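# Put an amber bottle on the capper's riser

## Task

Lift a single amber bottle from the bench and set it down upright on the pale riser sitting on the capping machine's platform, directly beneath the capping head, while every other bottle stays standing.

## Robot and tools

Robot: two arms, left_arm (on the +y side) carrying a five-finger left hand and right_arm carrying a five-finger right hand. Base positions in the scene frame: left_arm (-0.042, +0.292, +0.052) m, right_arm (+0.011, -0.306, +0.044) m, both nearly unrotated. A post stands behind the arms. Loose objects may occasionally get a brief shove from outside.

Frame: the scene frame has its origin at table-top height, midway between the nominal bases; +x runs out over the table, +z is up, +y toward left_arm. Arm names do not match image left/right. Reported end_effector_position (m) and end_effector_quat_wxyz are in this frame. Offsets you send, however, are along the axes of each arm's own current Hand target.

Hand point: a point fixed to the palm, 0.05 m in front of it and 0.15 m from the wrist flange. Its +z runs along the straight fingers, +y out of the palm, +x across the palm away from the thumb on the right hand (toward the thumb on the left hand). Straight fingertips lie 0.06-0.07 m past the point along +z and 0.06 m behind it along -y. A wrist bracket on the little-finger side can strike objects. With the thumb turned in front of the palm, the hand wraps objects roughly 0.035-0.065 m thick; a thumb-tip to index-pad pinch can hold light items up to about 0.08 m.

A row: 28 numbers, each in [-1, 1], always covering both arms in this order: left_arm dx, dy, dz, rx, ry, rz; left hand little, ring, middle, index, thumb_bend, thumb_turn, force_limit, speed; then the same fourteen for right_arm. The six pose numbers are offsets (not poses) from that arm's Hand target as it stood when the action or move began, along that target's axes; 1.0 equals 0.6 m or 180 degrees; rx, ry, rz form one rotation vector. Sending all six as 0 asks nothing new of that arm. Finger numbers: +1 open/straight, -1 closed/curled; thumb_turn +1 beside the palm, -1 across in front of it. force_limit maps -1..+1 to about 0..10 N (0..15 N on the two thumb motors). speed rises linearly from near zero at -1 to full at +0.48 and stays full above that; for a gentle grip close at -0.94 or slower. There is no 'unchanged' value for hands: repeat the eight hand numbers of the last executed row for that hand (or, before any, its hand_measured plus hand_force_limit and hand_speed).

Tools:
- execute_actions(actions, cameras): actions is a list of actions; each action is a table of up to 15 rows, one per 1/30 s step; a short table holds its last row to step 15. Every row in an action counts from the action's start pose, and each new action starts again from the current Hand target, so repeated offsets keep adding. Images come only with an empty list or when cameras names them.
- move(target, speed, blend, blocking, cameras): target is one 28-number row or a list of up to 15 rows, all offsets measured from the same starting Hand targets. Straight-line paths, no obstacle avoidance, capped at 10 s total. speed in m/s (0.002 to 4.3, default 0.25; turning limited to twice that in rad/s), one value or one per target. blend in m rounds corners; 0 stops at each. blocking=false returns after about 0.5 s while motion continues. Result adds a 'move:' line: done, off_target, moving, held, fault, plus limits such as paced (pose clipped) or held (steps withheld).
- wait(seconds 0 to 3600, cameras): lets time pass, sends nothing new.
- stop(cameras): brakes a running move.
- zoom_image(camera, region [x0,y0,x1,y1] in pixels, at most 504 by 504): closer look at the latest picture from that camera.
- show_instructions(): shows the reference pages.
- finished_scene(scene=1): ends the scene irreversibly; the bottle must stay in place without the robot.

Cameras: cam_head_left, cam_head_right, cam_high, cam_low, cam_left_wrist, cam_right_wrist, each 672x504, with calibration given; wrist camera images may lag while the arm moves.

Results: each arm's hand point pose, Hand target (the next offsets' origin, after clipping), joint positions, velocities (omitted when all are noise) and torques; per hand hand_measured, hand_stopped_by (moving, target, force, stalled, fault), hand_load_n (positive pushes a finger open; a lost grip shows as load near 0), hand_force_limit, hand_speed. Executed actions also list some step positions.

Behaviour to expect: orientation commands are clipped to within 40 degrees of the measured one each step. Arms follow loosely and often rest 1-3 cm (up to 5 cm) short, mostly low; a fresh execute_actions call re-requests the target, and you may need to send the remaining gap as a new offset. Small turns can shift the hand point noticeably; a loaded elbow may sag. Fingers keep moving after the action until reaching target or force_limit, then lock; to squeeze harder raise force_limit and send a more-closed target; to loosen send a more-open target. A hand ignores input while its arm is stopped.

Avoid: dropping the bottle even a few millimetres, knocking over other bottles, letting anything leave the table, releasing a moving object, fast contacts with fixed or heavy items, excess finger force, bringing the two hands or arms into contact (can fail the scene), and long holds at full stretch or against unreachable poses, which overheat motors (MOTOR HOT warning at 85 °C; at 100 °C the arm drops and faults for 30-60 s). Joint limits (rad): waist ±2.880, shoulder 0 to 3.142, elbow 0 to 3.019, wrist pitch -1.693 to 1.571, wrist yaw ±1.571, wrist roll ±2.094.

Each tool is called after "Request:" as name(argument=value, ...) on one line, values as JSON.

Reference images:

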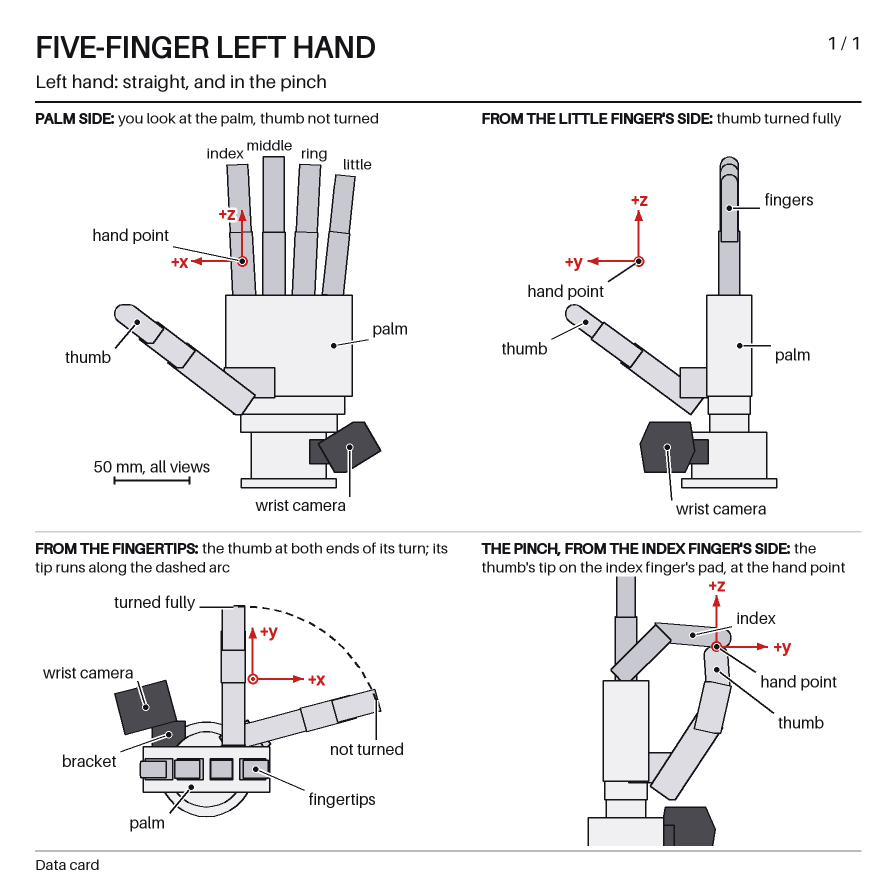

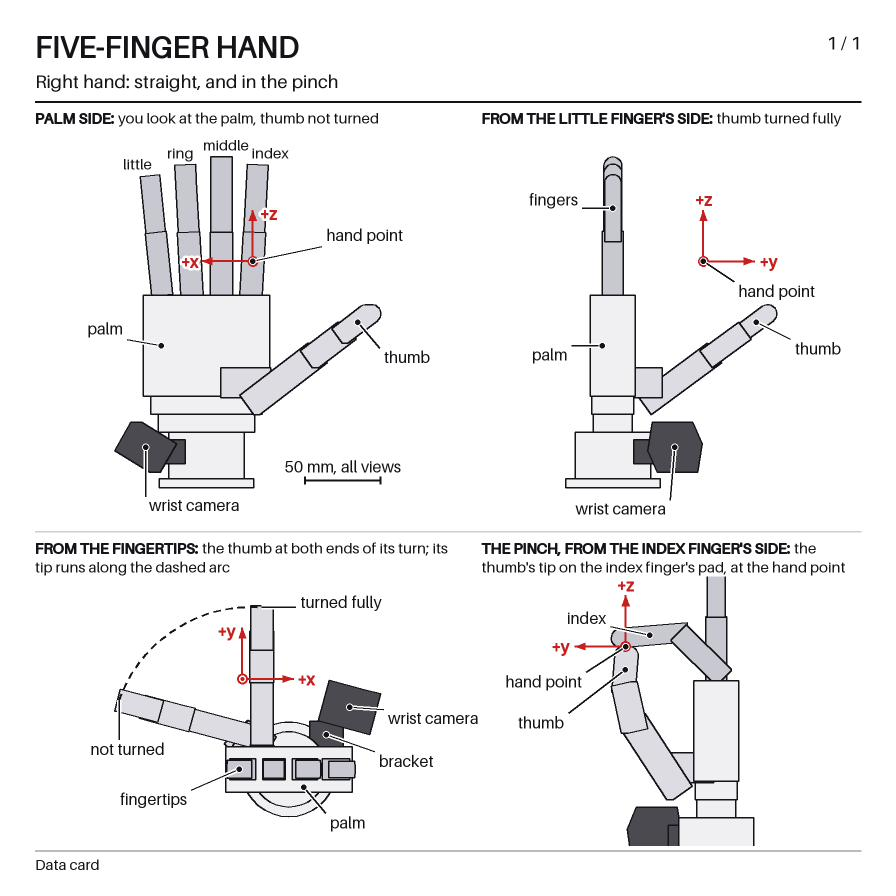

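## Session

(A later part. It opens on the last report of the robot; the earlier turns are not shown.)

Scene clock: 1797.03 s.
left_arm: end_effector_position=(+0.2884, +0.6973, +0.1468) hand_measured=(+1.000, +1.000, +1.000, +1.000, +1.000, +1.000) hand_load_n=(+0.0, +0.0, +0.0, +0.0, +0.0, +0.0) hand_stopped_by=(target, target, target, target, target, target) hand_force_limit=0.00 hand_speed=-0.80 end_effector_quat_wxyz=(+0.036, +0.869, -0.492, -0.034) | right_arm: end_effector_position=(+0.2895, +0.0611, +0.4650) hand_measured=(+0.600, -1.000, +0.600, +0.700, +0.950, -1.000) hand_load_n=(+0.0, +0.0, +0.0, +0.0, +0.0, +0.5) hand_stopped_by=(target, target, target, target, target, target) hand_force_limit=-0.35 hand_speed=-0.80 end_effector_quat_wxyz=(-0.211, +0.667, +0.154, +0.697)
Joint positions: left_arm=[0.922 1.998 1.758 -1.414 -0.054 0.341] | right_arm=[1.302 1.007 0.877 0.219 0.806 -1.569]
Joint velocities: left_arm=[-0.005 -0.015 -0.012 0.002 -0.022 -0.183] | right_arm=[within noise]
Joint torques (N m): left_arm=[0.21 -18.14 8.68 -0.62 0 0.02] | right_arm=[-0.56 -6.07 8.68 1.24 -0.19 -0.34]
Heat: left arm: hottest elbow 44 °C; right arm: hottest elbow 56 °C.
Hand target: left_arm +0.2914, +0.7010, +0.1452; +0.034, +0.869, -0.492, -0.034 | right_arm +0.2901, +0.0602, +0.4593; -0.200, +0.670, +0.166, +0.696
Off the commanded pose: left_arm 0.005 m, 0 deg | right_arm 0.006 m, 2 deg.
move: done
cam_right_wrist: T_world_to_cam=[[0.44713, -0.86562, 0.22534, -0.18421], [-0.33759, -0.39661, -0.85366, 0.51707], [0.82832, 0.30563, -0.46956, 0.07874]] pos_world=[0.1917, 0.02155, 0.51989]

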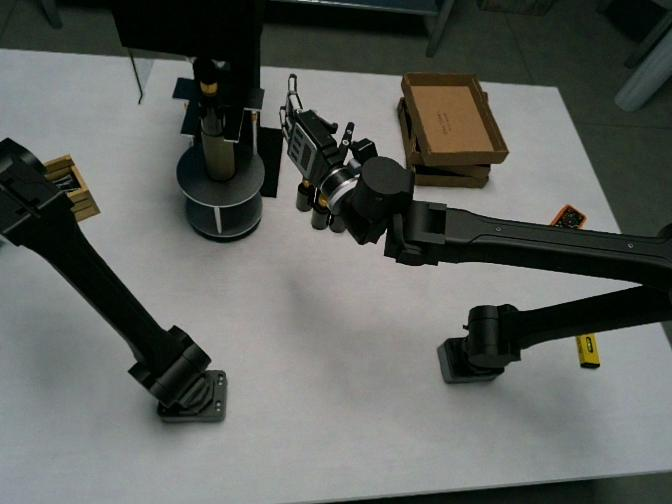

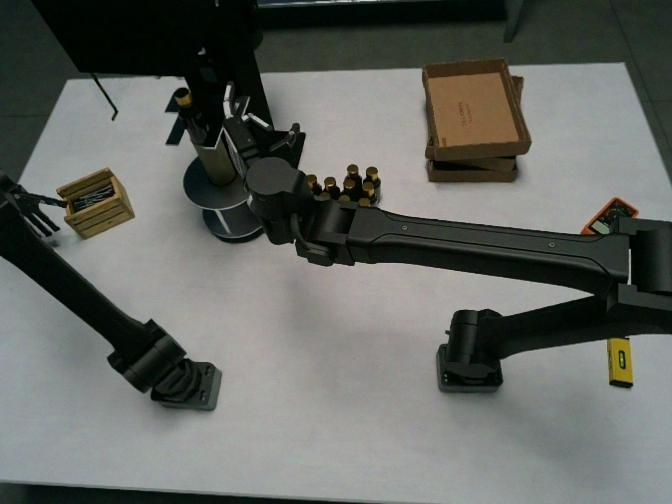

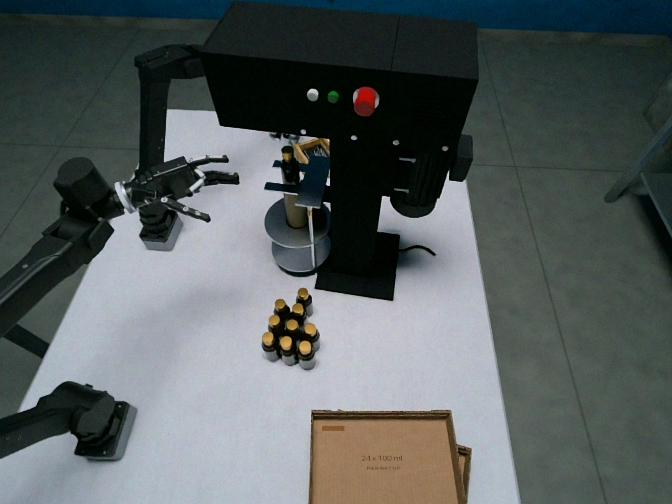

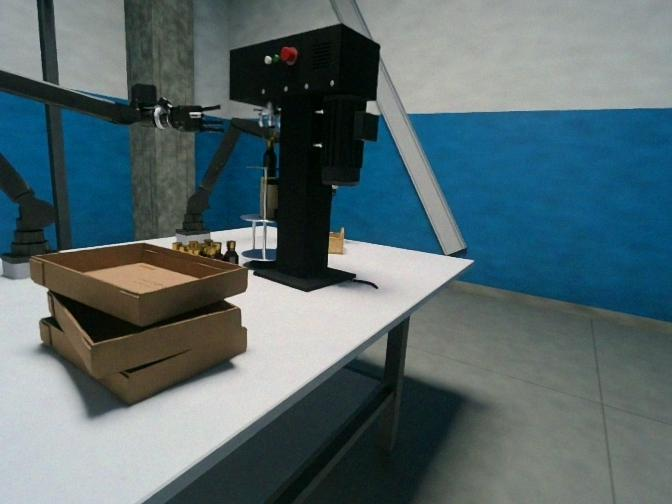

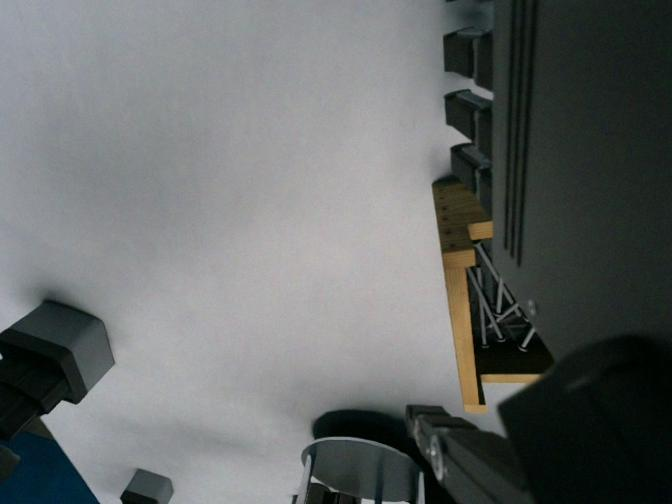

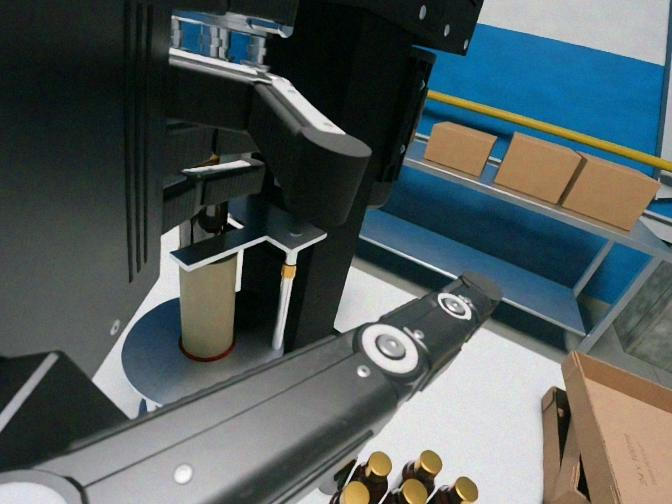

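Request:
move(target=[0,0,0,0,0,0,1,1,1,1,1,1,0,-0.8,0,0.05,-0.03,0.1667,0,0,1,1,1,1,1,-1,-0.35,-0.3], speed=0.3, cameras=["cam_right_wrist","cam_head_left","cam_head_right"])

Request:
zoom_image(camera="cam_right_wrist", region=[150, 50, 550, 450])

Scene clock: 1841.27 s.
left_arm: end_effector_position=(+0.2884, +0.6973, +0.1468) hand_measured=(+1.000, +1.000, +1.000, +1.000, +1.000, +1.000) hand_load_n=(+0.0, +0.0, +0.0, +0.0, +0.0, +0.0) hand_stopped_by=(target, target, target, target, target, target) hand_force_limit=0.00 hand_speed=-0.80 end_effector_quat_wxyz=(+0.036, +0.869, -0.492, -0.034) | right_arm: end_effector_position=(+0.2884, +0.0273, +0.4651) hand_measured=(+1.000, +1.000, +1.000, +1.000, +1.000, -1.000) hand_load_n=(+0.0, +0.0, +0.0, +0.0, +0.0, +0.0) hand_stopped_by=(target, target, target, target, target, target) hand_force_limit=-0.35 hand_speed=-0.30 end_effector_quat_wxyz=(-0.367, +0.588, +0.342, +0.635)
Joint positions: left_arm=[0.922 1.998 1.758 -1.414 -0.054 0.341] | right_arm=[0.962 0.698 0.713 0.062 -0.061 -1.569]
Joint torques (N m): left_arm=[0.21 -18.14 8.68 -0.61 0 0.01] | right_arm=[-0.73 -2.73 9.02 1.36 -0.22 -0.13]
Heat: left arm: hottest elbow 44 °C; right arm: hottest elbow 48 °C.
Hand target: left_arm +0.2914, +0.7010, +0.1452; +0.034, +0.869, -0.492, -0.034 | right_arm +0.2895, +0.0253, +0.4574; -0.366, +0.595, +0.340, +0.629
Off the commanded pose: left_arm 0.005 m, 0 deg | right_arm 0.008 m, 1 deg.
move: done
cam_right_wrist: T_world_to_cam=[[0.80342, -0.51931, 0.29125, -0.35582], [-0.03645, -0.53114, -0.8465, 0.41686], [0.5943, 0.66948, -0.44566, 0.13644]] pos_world=[0.21998, -0.05471, 0.51731]
Images, in order (width x height): cam_head_left 672x504, cam_head_right 672x504, cam_right_wrist 672x504.

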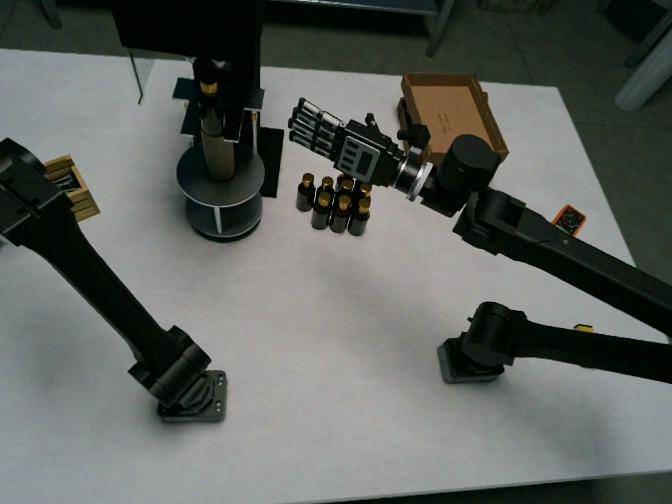

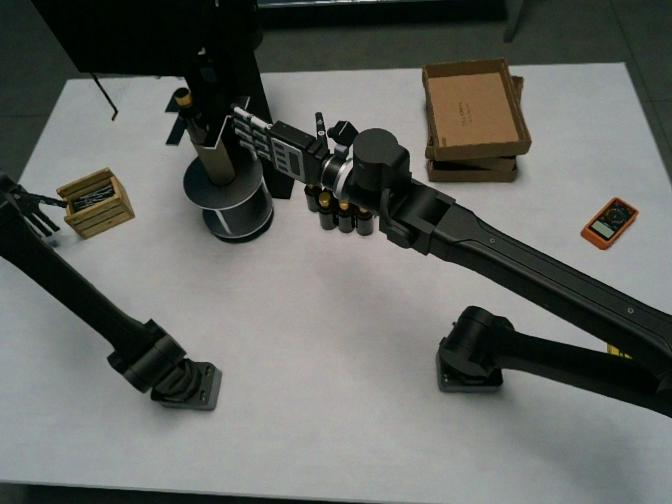

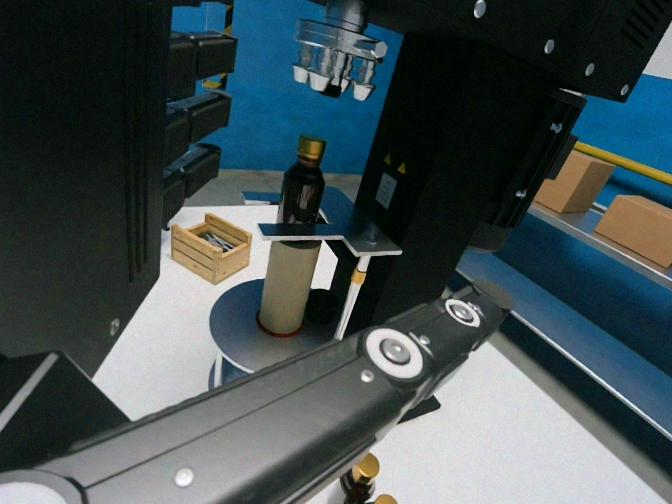

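Scaled by 1.260 from the camera's image (finer frame: 960x720).

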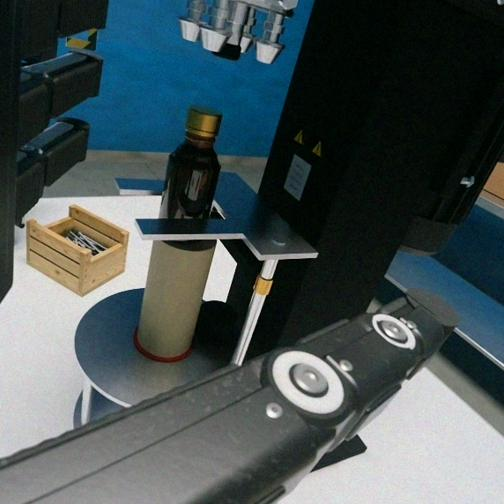

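Request:
zoom_image(camera="cam_right_wrist", region=[240, 50, 400, 350])

Request:
zoom_image(camera="cam_right_wrist", region=[250, 200, 350, 300])

Scaled by 1.680 from the camera's image (finer frame: 960x720).

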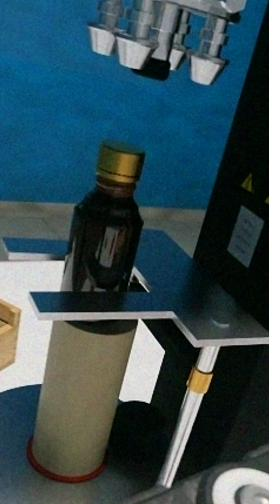

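Scaled by 5.040 from the camera's image (finer frame: 960x720).

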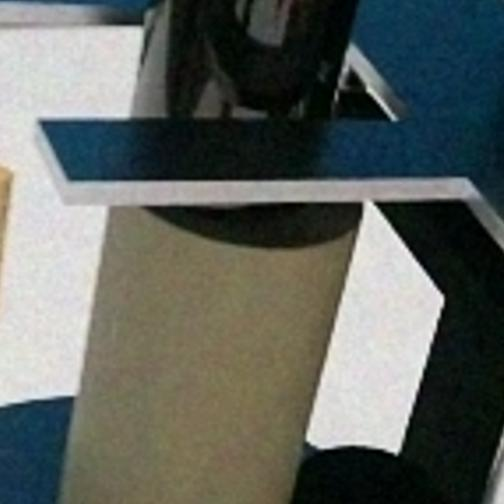

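Request:
move(target=[0,0,0,0,0,0,1,1,1,1,1,1,0,-0.8,-0.015,-0.1085,0.2918,-0.1667,0,0,0.6,-1,0.6,0.7,0.95,-1,-0.35,-0.3], speed=0.15, cameras=["cam_right_wrist","cam_low"])

Request:
zoom_image(camera="cam_right_wrist", region=[150, 50, 550, 450])

Scene clock: 1944.60 s.
left_arm: end_effector_position=(+0.2884, +0.6973, +0.1468) hand_measured=(+1.000, +1.000, +1.000, +1.000, +1.000, +1.000) hand_load_n=(-0.5, +0.0, +0.0, +0.0, +0.0, +0.0) hand_stopped_by=(target, target, target, target, target, target) hand_force_limit=0.00 hand_speed=-0.80 end_effector_quat_wxyz=(+0.036, +0.869, -0.492, -0.034) | right_arm: end_effector_position=(+0.3224, +0.1993, +0.4319) hand_measured=(+0.600, -1.000, +0.600, +0.700, +0.950, -1.000) hand_load_n=(+0.0, +0.0, +0.0, +0.0, +0.0, +0.5) hand_stopped_by=(target, target, target, target, target, target) hand_force_limit=-0.35 hand_speed=-0.30 end_effector_quat_wxyz=(-0.184, +0.682, +0.177, +0.685)
Joint positions: left_arm=[0.922 1.998 1.758 -1.414 -0.054 0.341] | right_arm=[1.306 1.418 1.16 0.268 0.815 -1.569]
Joint torques (N m): left_arm=[0.26 -18.14 8.66 -0.61 0 0.02] | right_arm=[0.32 -10.99 12.81 2.14 -0.06 -0.32]
Heat: left arm: hottest elbow 44 °C; right arm: hottest elbow 46 °C.
Hand target: left_arm +0.2914, +0.7010, +0.1452; +0.034, +0.869, -0.492, -0.034 | right_arm +0.3209, +0.2097, +0.4595; -0.200, +0.670, +0.166, +0.696
Off the commanded pose: left_arm 0.005 m, 0 deg | right_arm 0.030 m, 3 deg.
move: off_target (right_arm)
cam_right_wrist: T_world_to_cam=[[0.44705, -0.84845, 0.28334, -0.10026], [-0.35616, -0.45939, -0.8137, 0.55596], [0.82055, 0.26284, -0.50756, 0.02109]] pos_world=[0.22553, 0.1648, 0.49149]
Images, in order (width x height): cam_low 672x504, cam_right_wrist 672x504.

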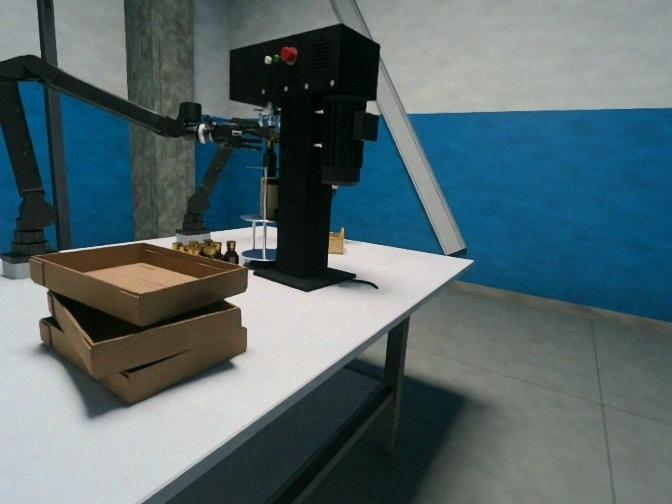

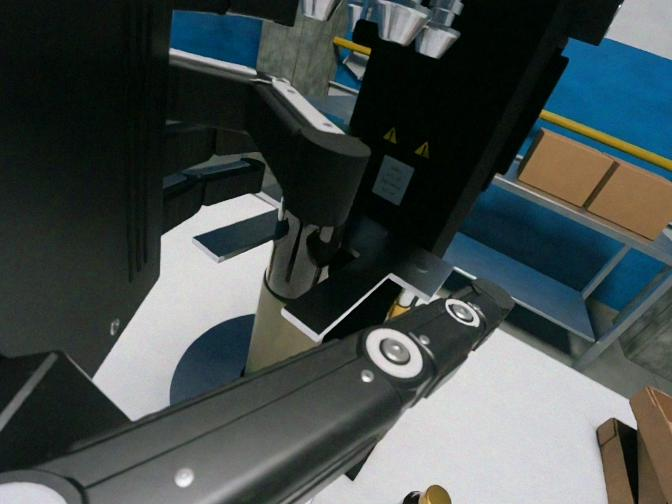

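Scaled by 1.260 from the camera's image (finer frame: 960x720).

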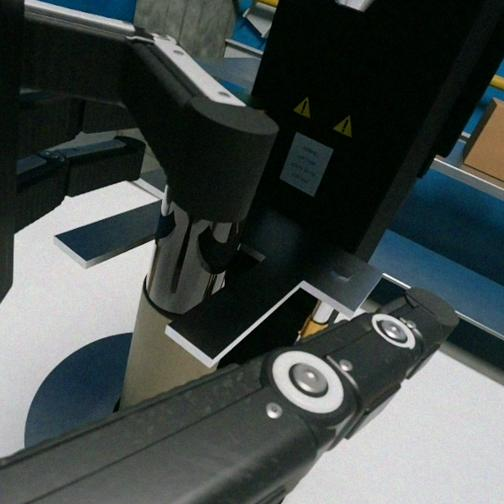

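Request:
zoom_image(camera="cam_right_wrist", region=[180, 190, 400, 410])

Scaled by 2.291 from the camera's image (finer frame: 960x720).

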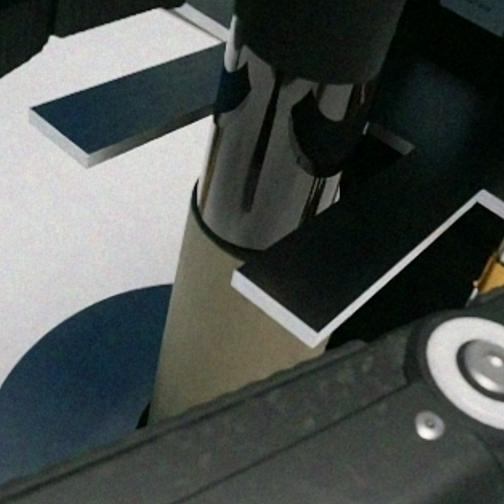

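Request:
move(target=[0,0,0,0,0,0,1,1,1,1,1,1,0,-0.8,0.0023,-0.082,-0.1085,-0.1,0,0,1,1,1,1,1,-1,-0.35,-0.3], speed=0.12, cameras=["cam_right_wrist"])

Request:
zoom_image(camera="cam_right_wrist", region=[150, 0, 450, 300])

Scene clock: 2023.77 s.
left_arm: end_effector_position=(+0.2884, +0.6973, +0.1468) hand_measured=(+1.000, +1.000, +1.000, +1.000, +1.000, +1.000) hand_load_n=(+0.0, +0.0, +0.0, +0.0, +0.0, +0.0) hand_stopped_by=(target, target, target, target, target, target) hand_force_limit=0.00 hand_speed=-0.80 end_effector_quat_wxyz=(+0.036, +0.869, -0.492, -0.034) | right_arm: end_effector_position=(+0.2423, +0.2096, +0.4423) hand_measured=(+1.000, +1.000, +1.000, +1.000, +1.000, -1.000) hand_load_n=(-0.5, +0.0, +0.0, +0.0, +0.0, +0.0) hand_stopped_by=(target, target, target, target, target, target) hand_force_limit=-0.35 hand_speed=-0.30 end_effector_quat_wxyz=(-0.079, +0.697, +0.066, +0.710)
Joint positions: left_arm=[0.922 1.998 1.758 -1.414 -0.054 0.341] | right_arm=[1.492 1.57 1.336 0.312 1.313 -1.631]
Joint torques (N m): left_arm=[0.26 -18.14 8.68 -0.59 0 0.01] | right_arm=[-0.32 -13.27 12.49 1.59 -0.08 -0.33]
Heat: left arm: hottest elbow 44 °C; right arm: hottest elbow 47 °C.
Hand target: left_arm +0.2914, +0.7010, +0.1452; +0.034, +0.869, -0.492, -0.034 | right_arm +0.2398, +0.2198, +0.4594; -0.092, +0.692, +0.055, +0.713
Off the commanded pose: left_arm 0.005 m, 0 deg | right_arm 0.020 m, 2 deg.
move: off_target (right_arm)
cam_right_wrist: T_world_to_cam=[[0.16226, -0.94731, 0.27618, 0.0343], [-0.47038, -0.3203, -0.82228, 0.54294], [0.86742, 0.00352, -0.49757, 0.12798]] pos_world=[0.13881, 0.20594, 0.50066]

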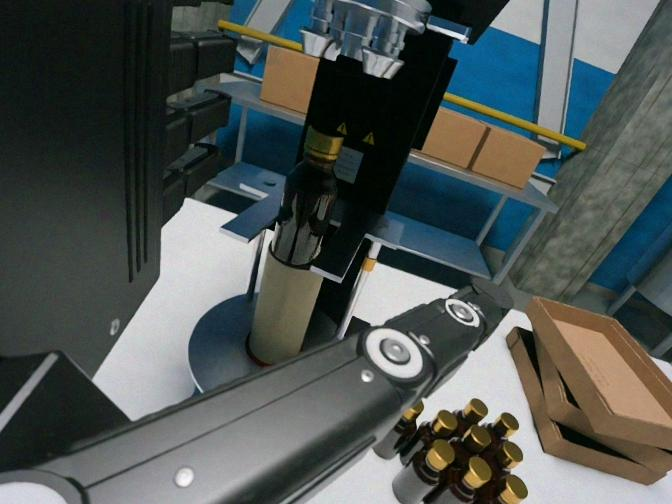

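Scaled by 1.680 from the camera's image (finer frame: 960x720).

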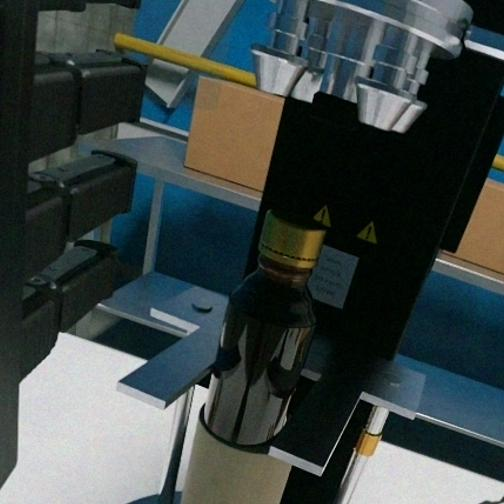

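Request:
zoom_image(camera="cam_right_wrist", region=[210, 110, 390, 290])

Request:
zoom_image(camera="cam_right_wrist", region=[280, 0, 450, 170])

Request:
zoom_image(camera="cam_right_wrist", region=[220, 220, 360, 380])

Scaled by 2.800 from the camera's image (finer frame: 960x720).

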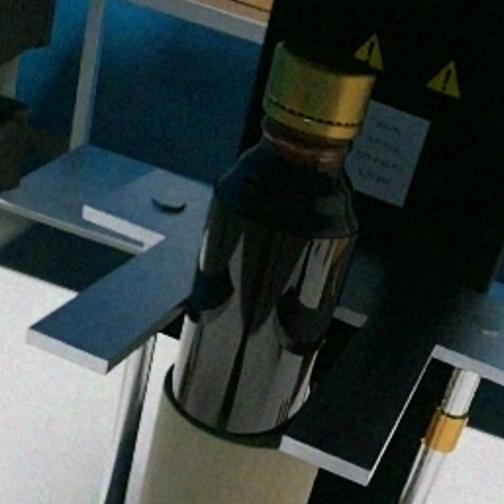

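Scaled by 2.965 from the camera's image (finer frame: 960x720).

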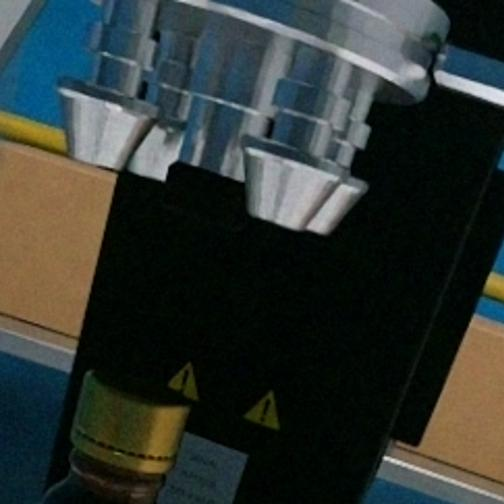

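Scaled by 3.150 from the camera's image (finer frame: 960x720).

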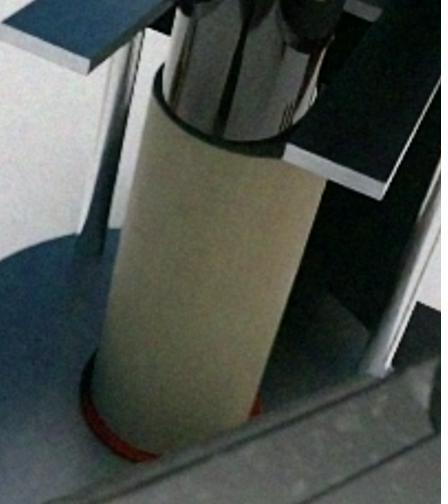

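Request:
finished_scene()

The scene is finished: the task was done.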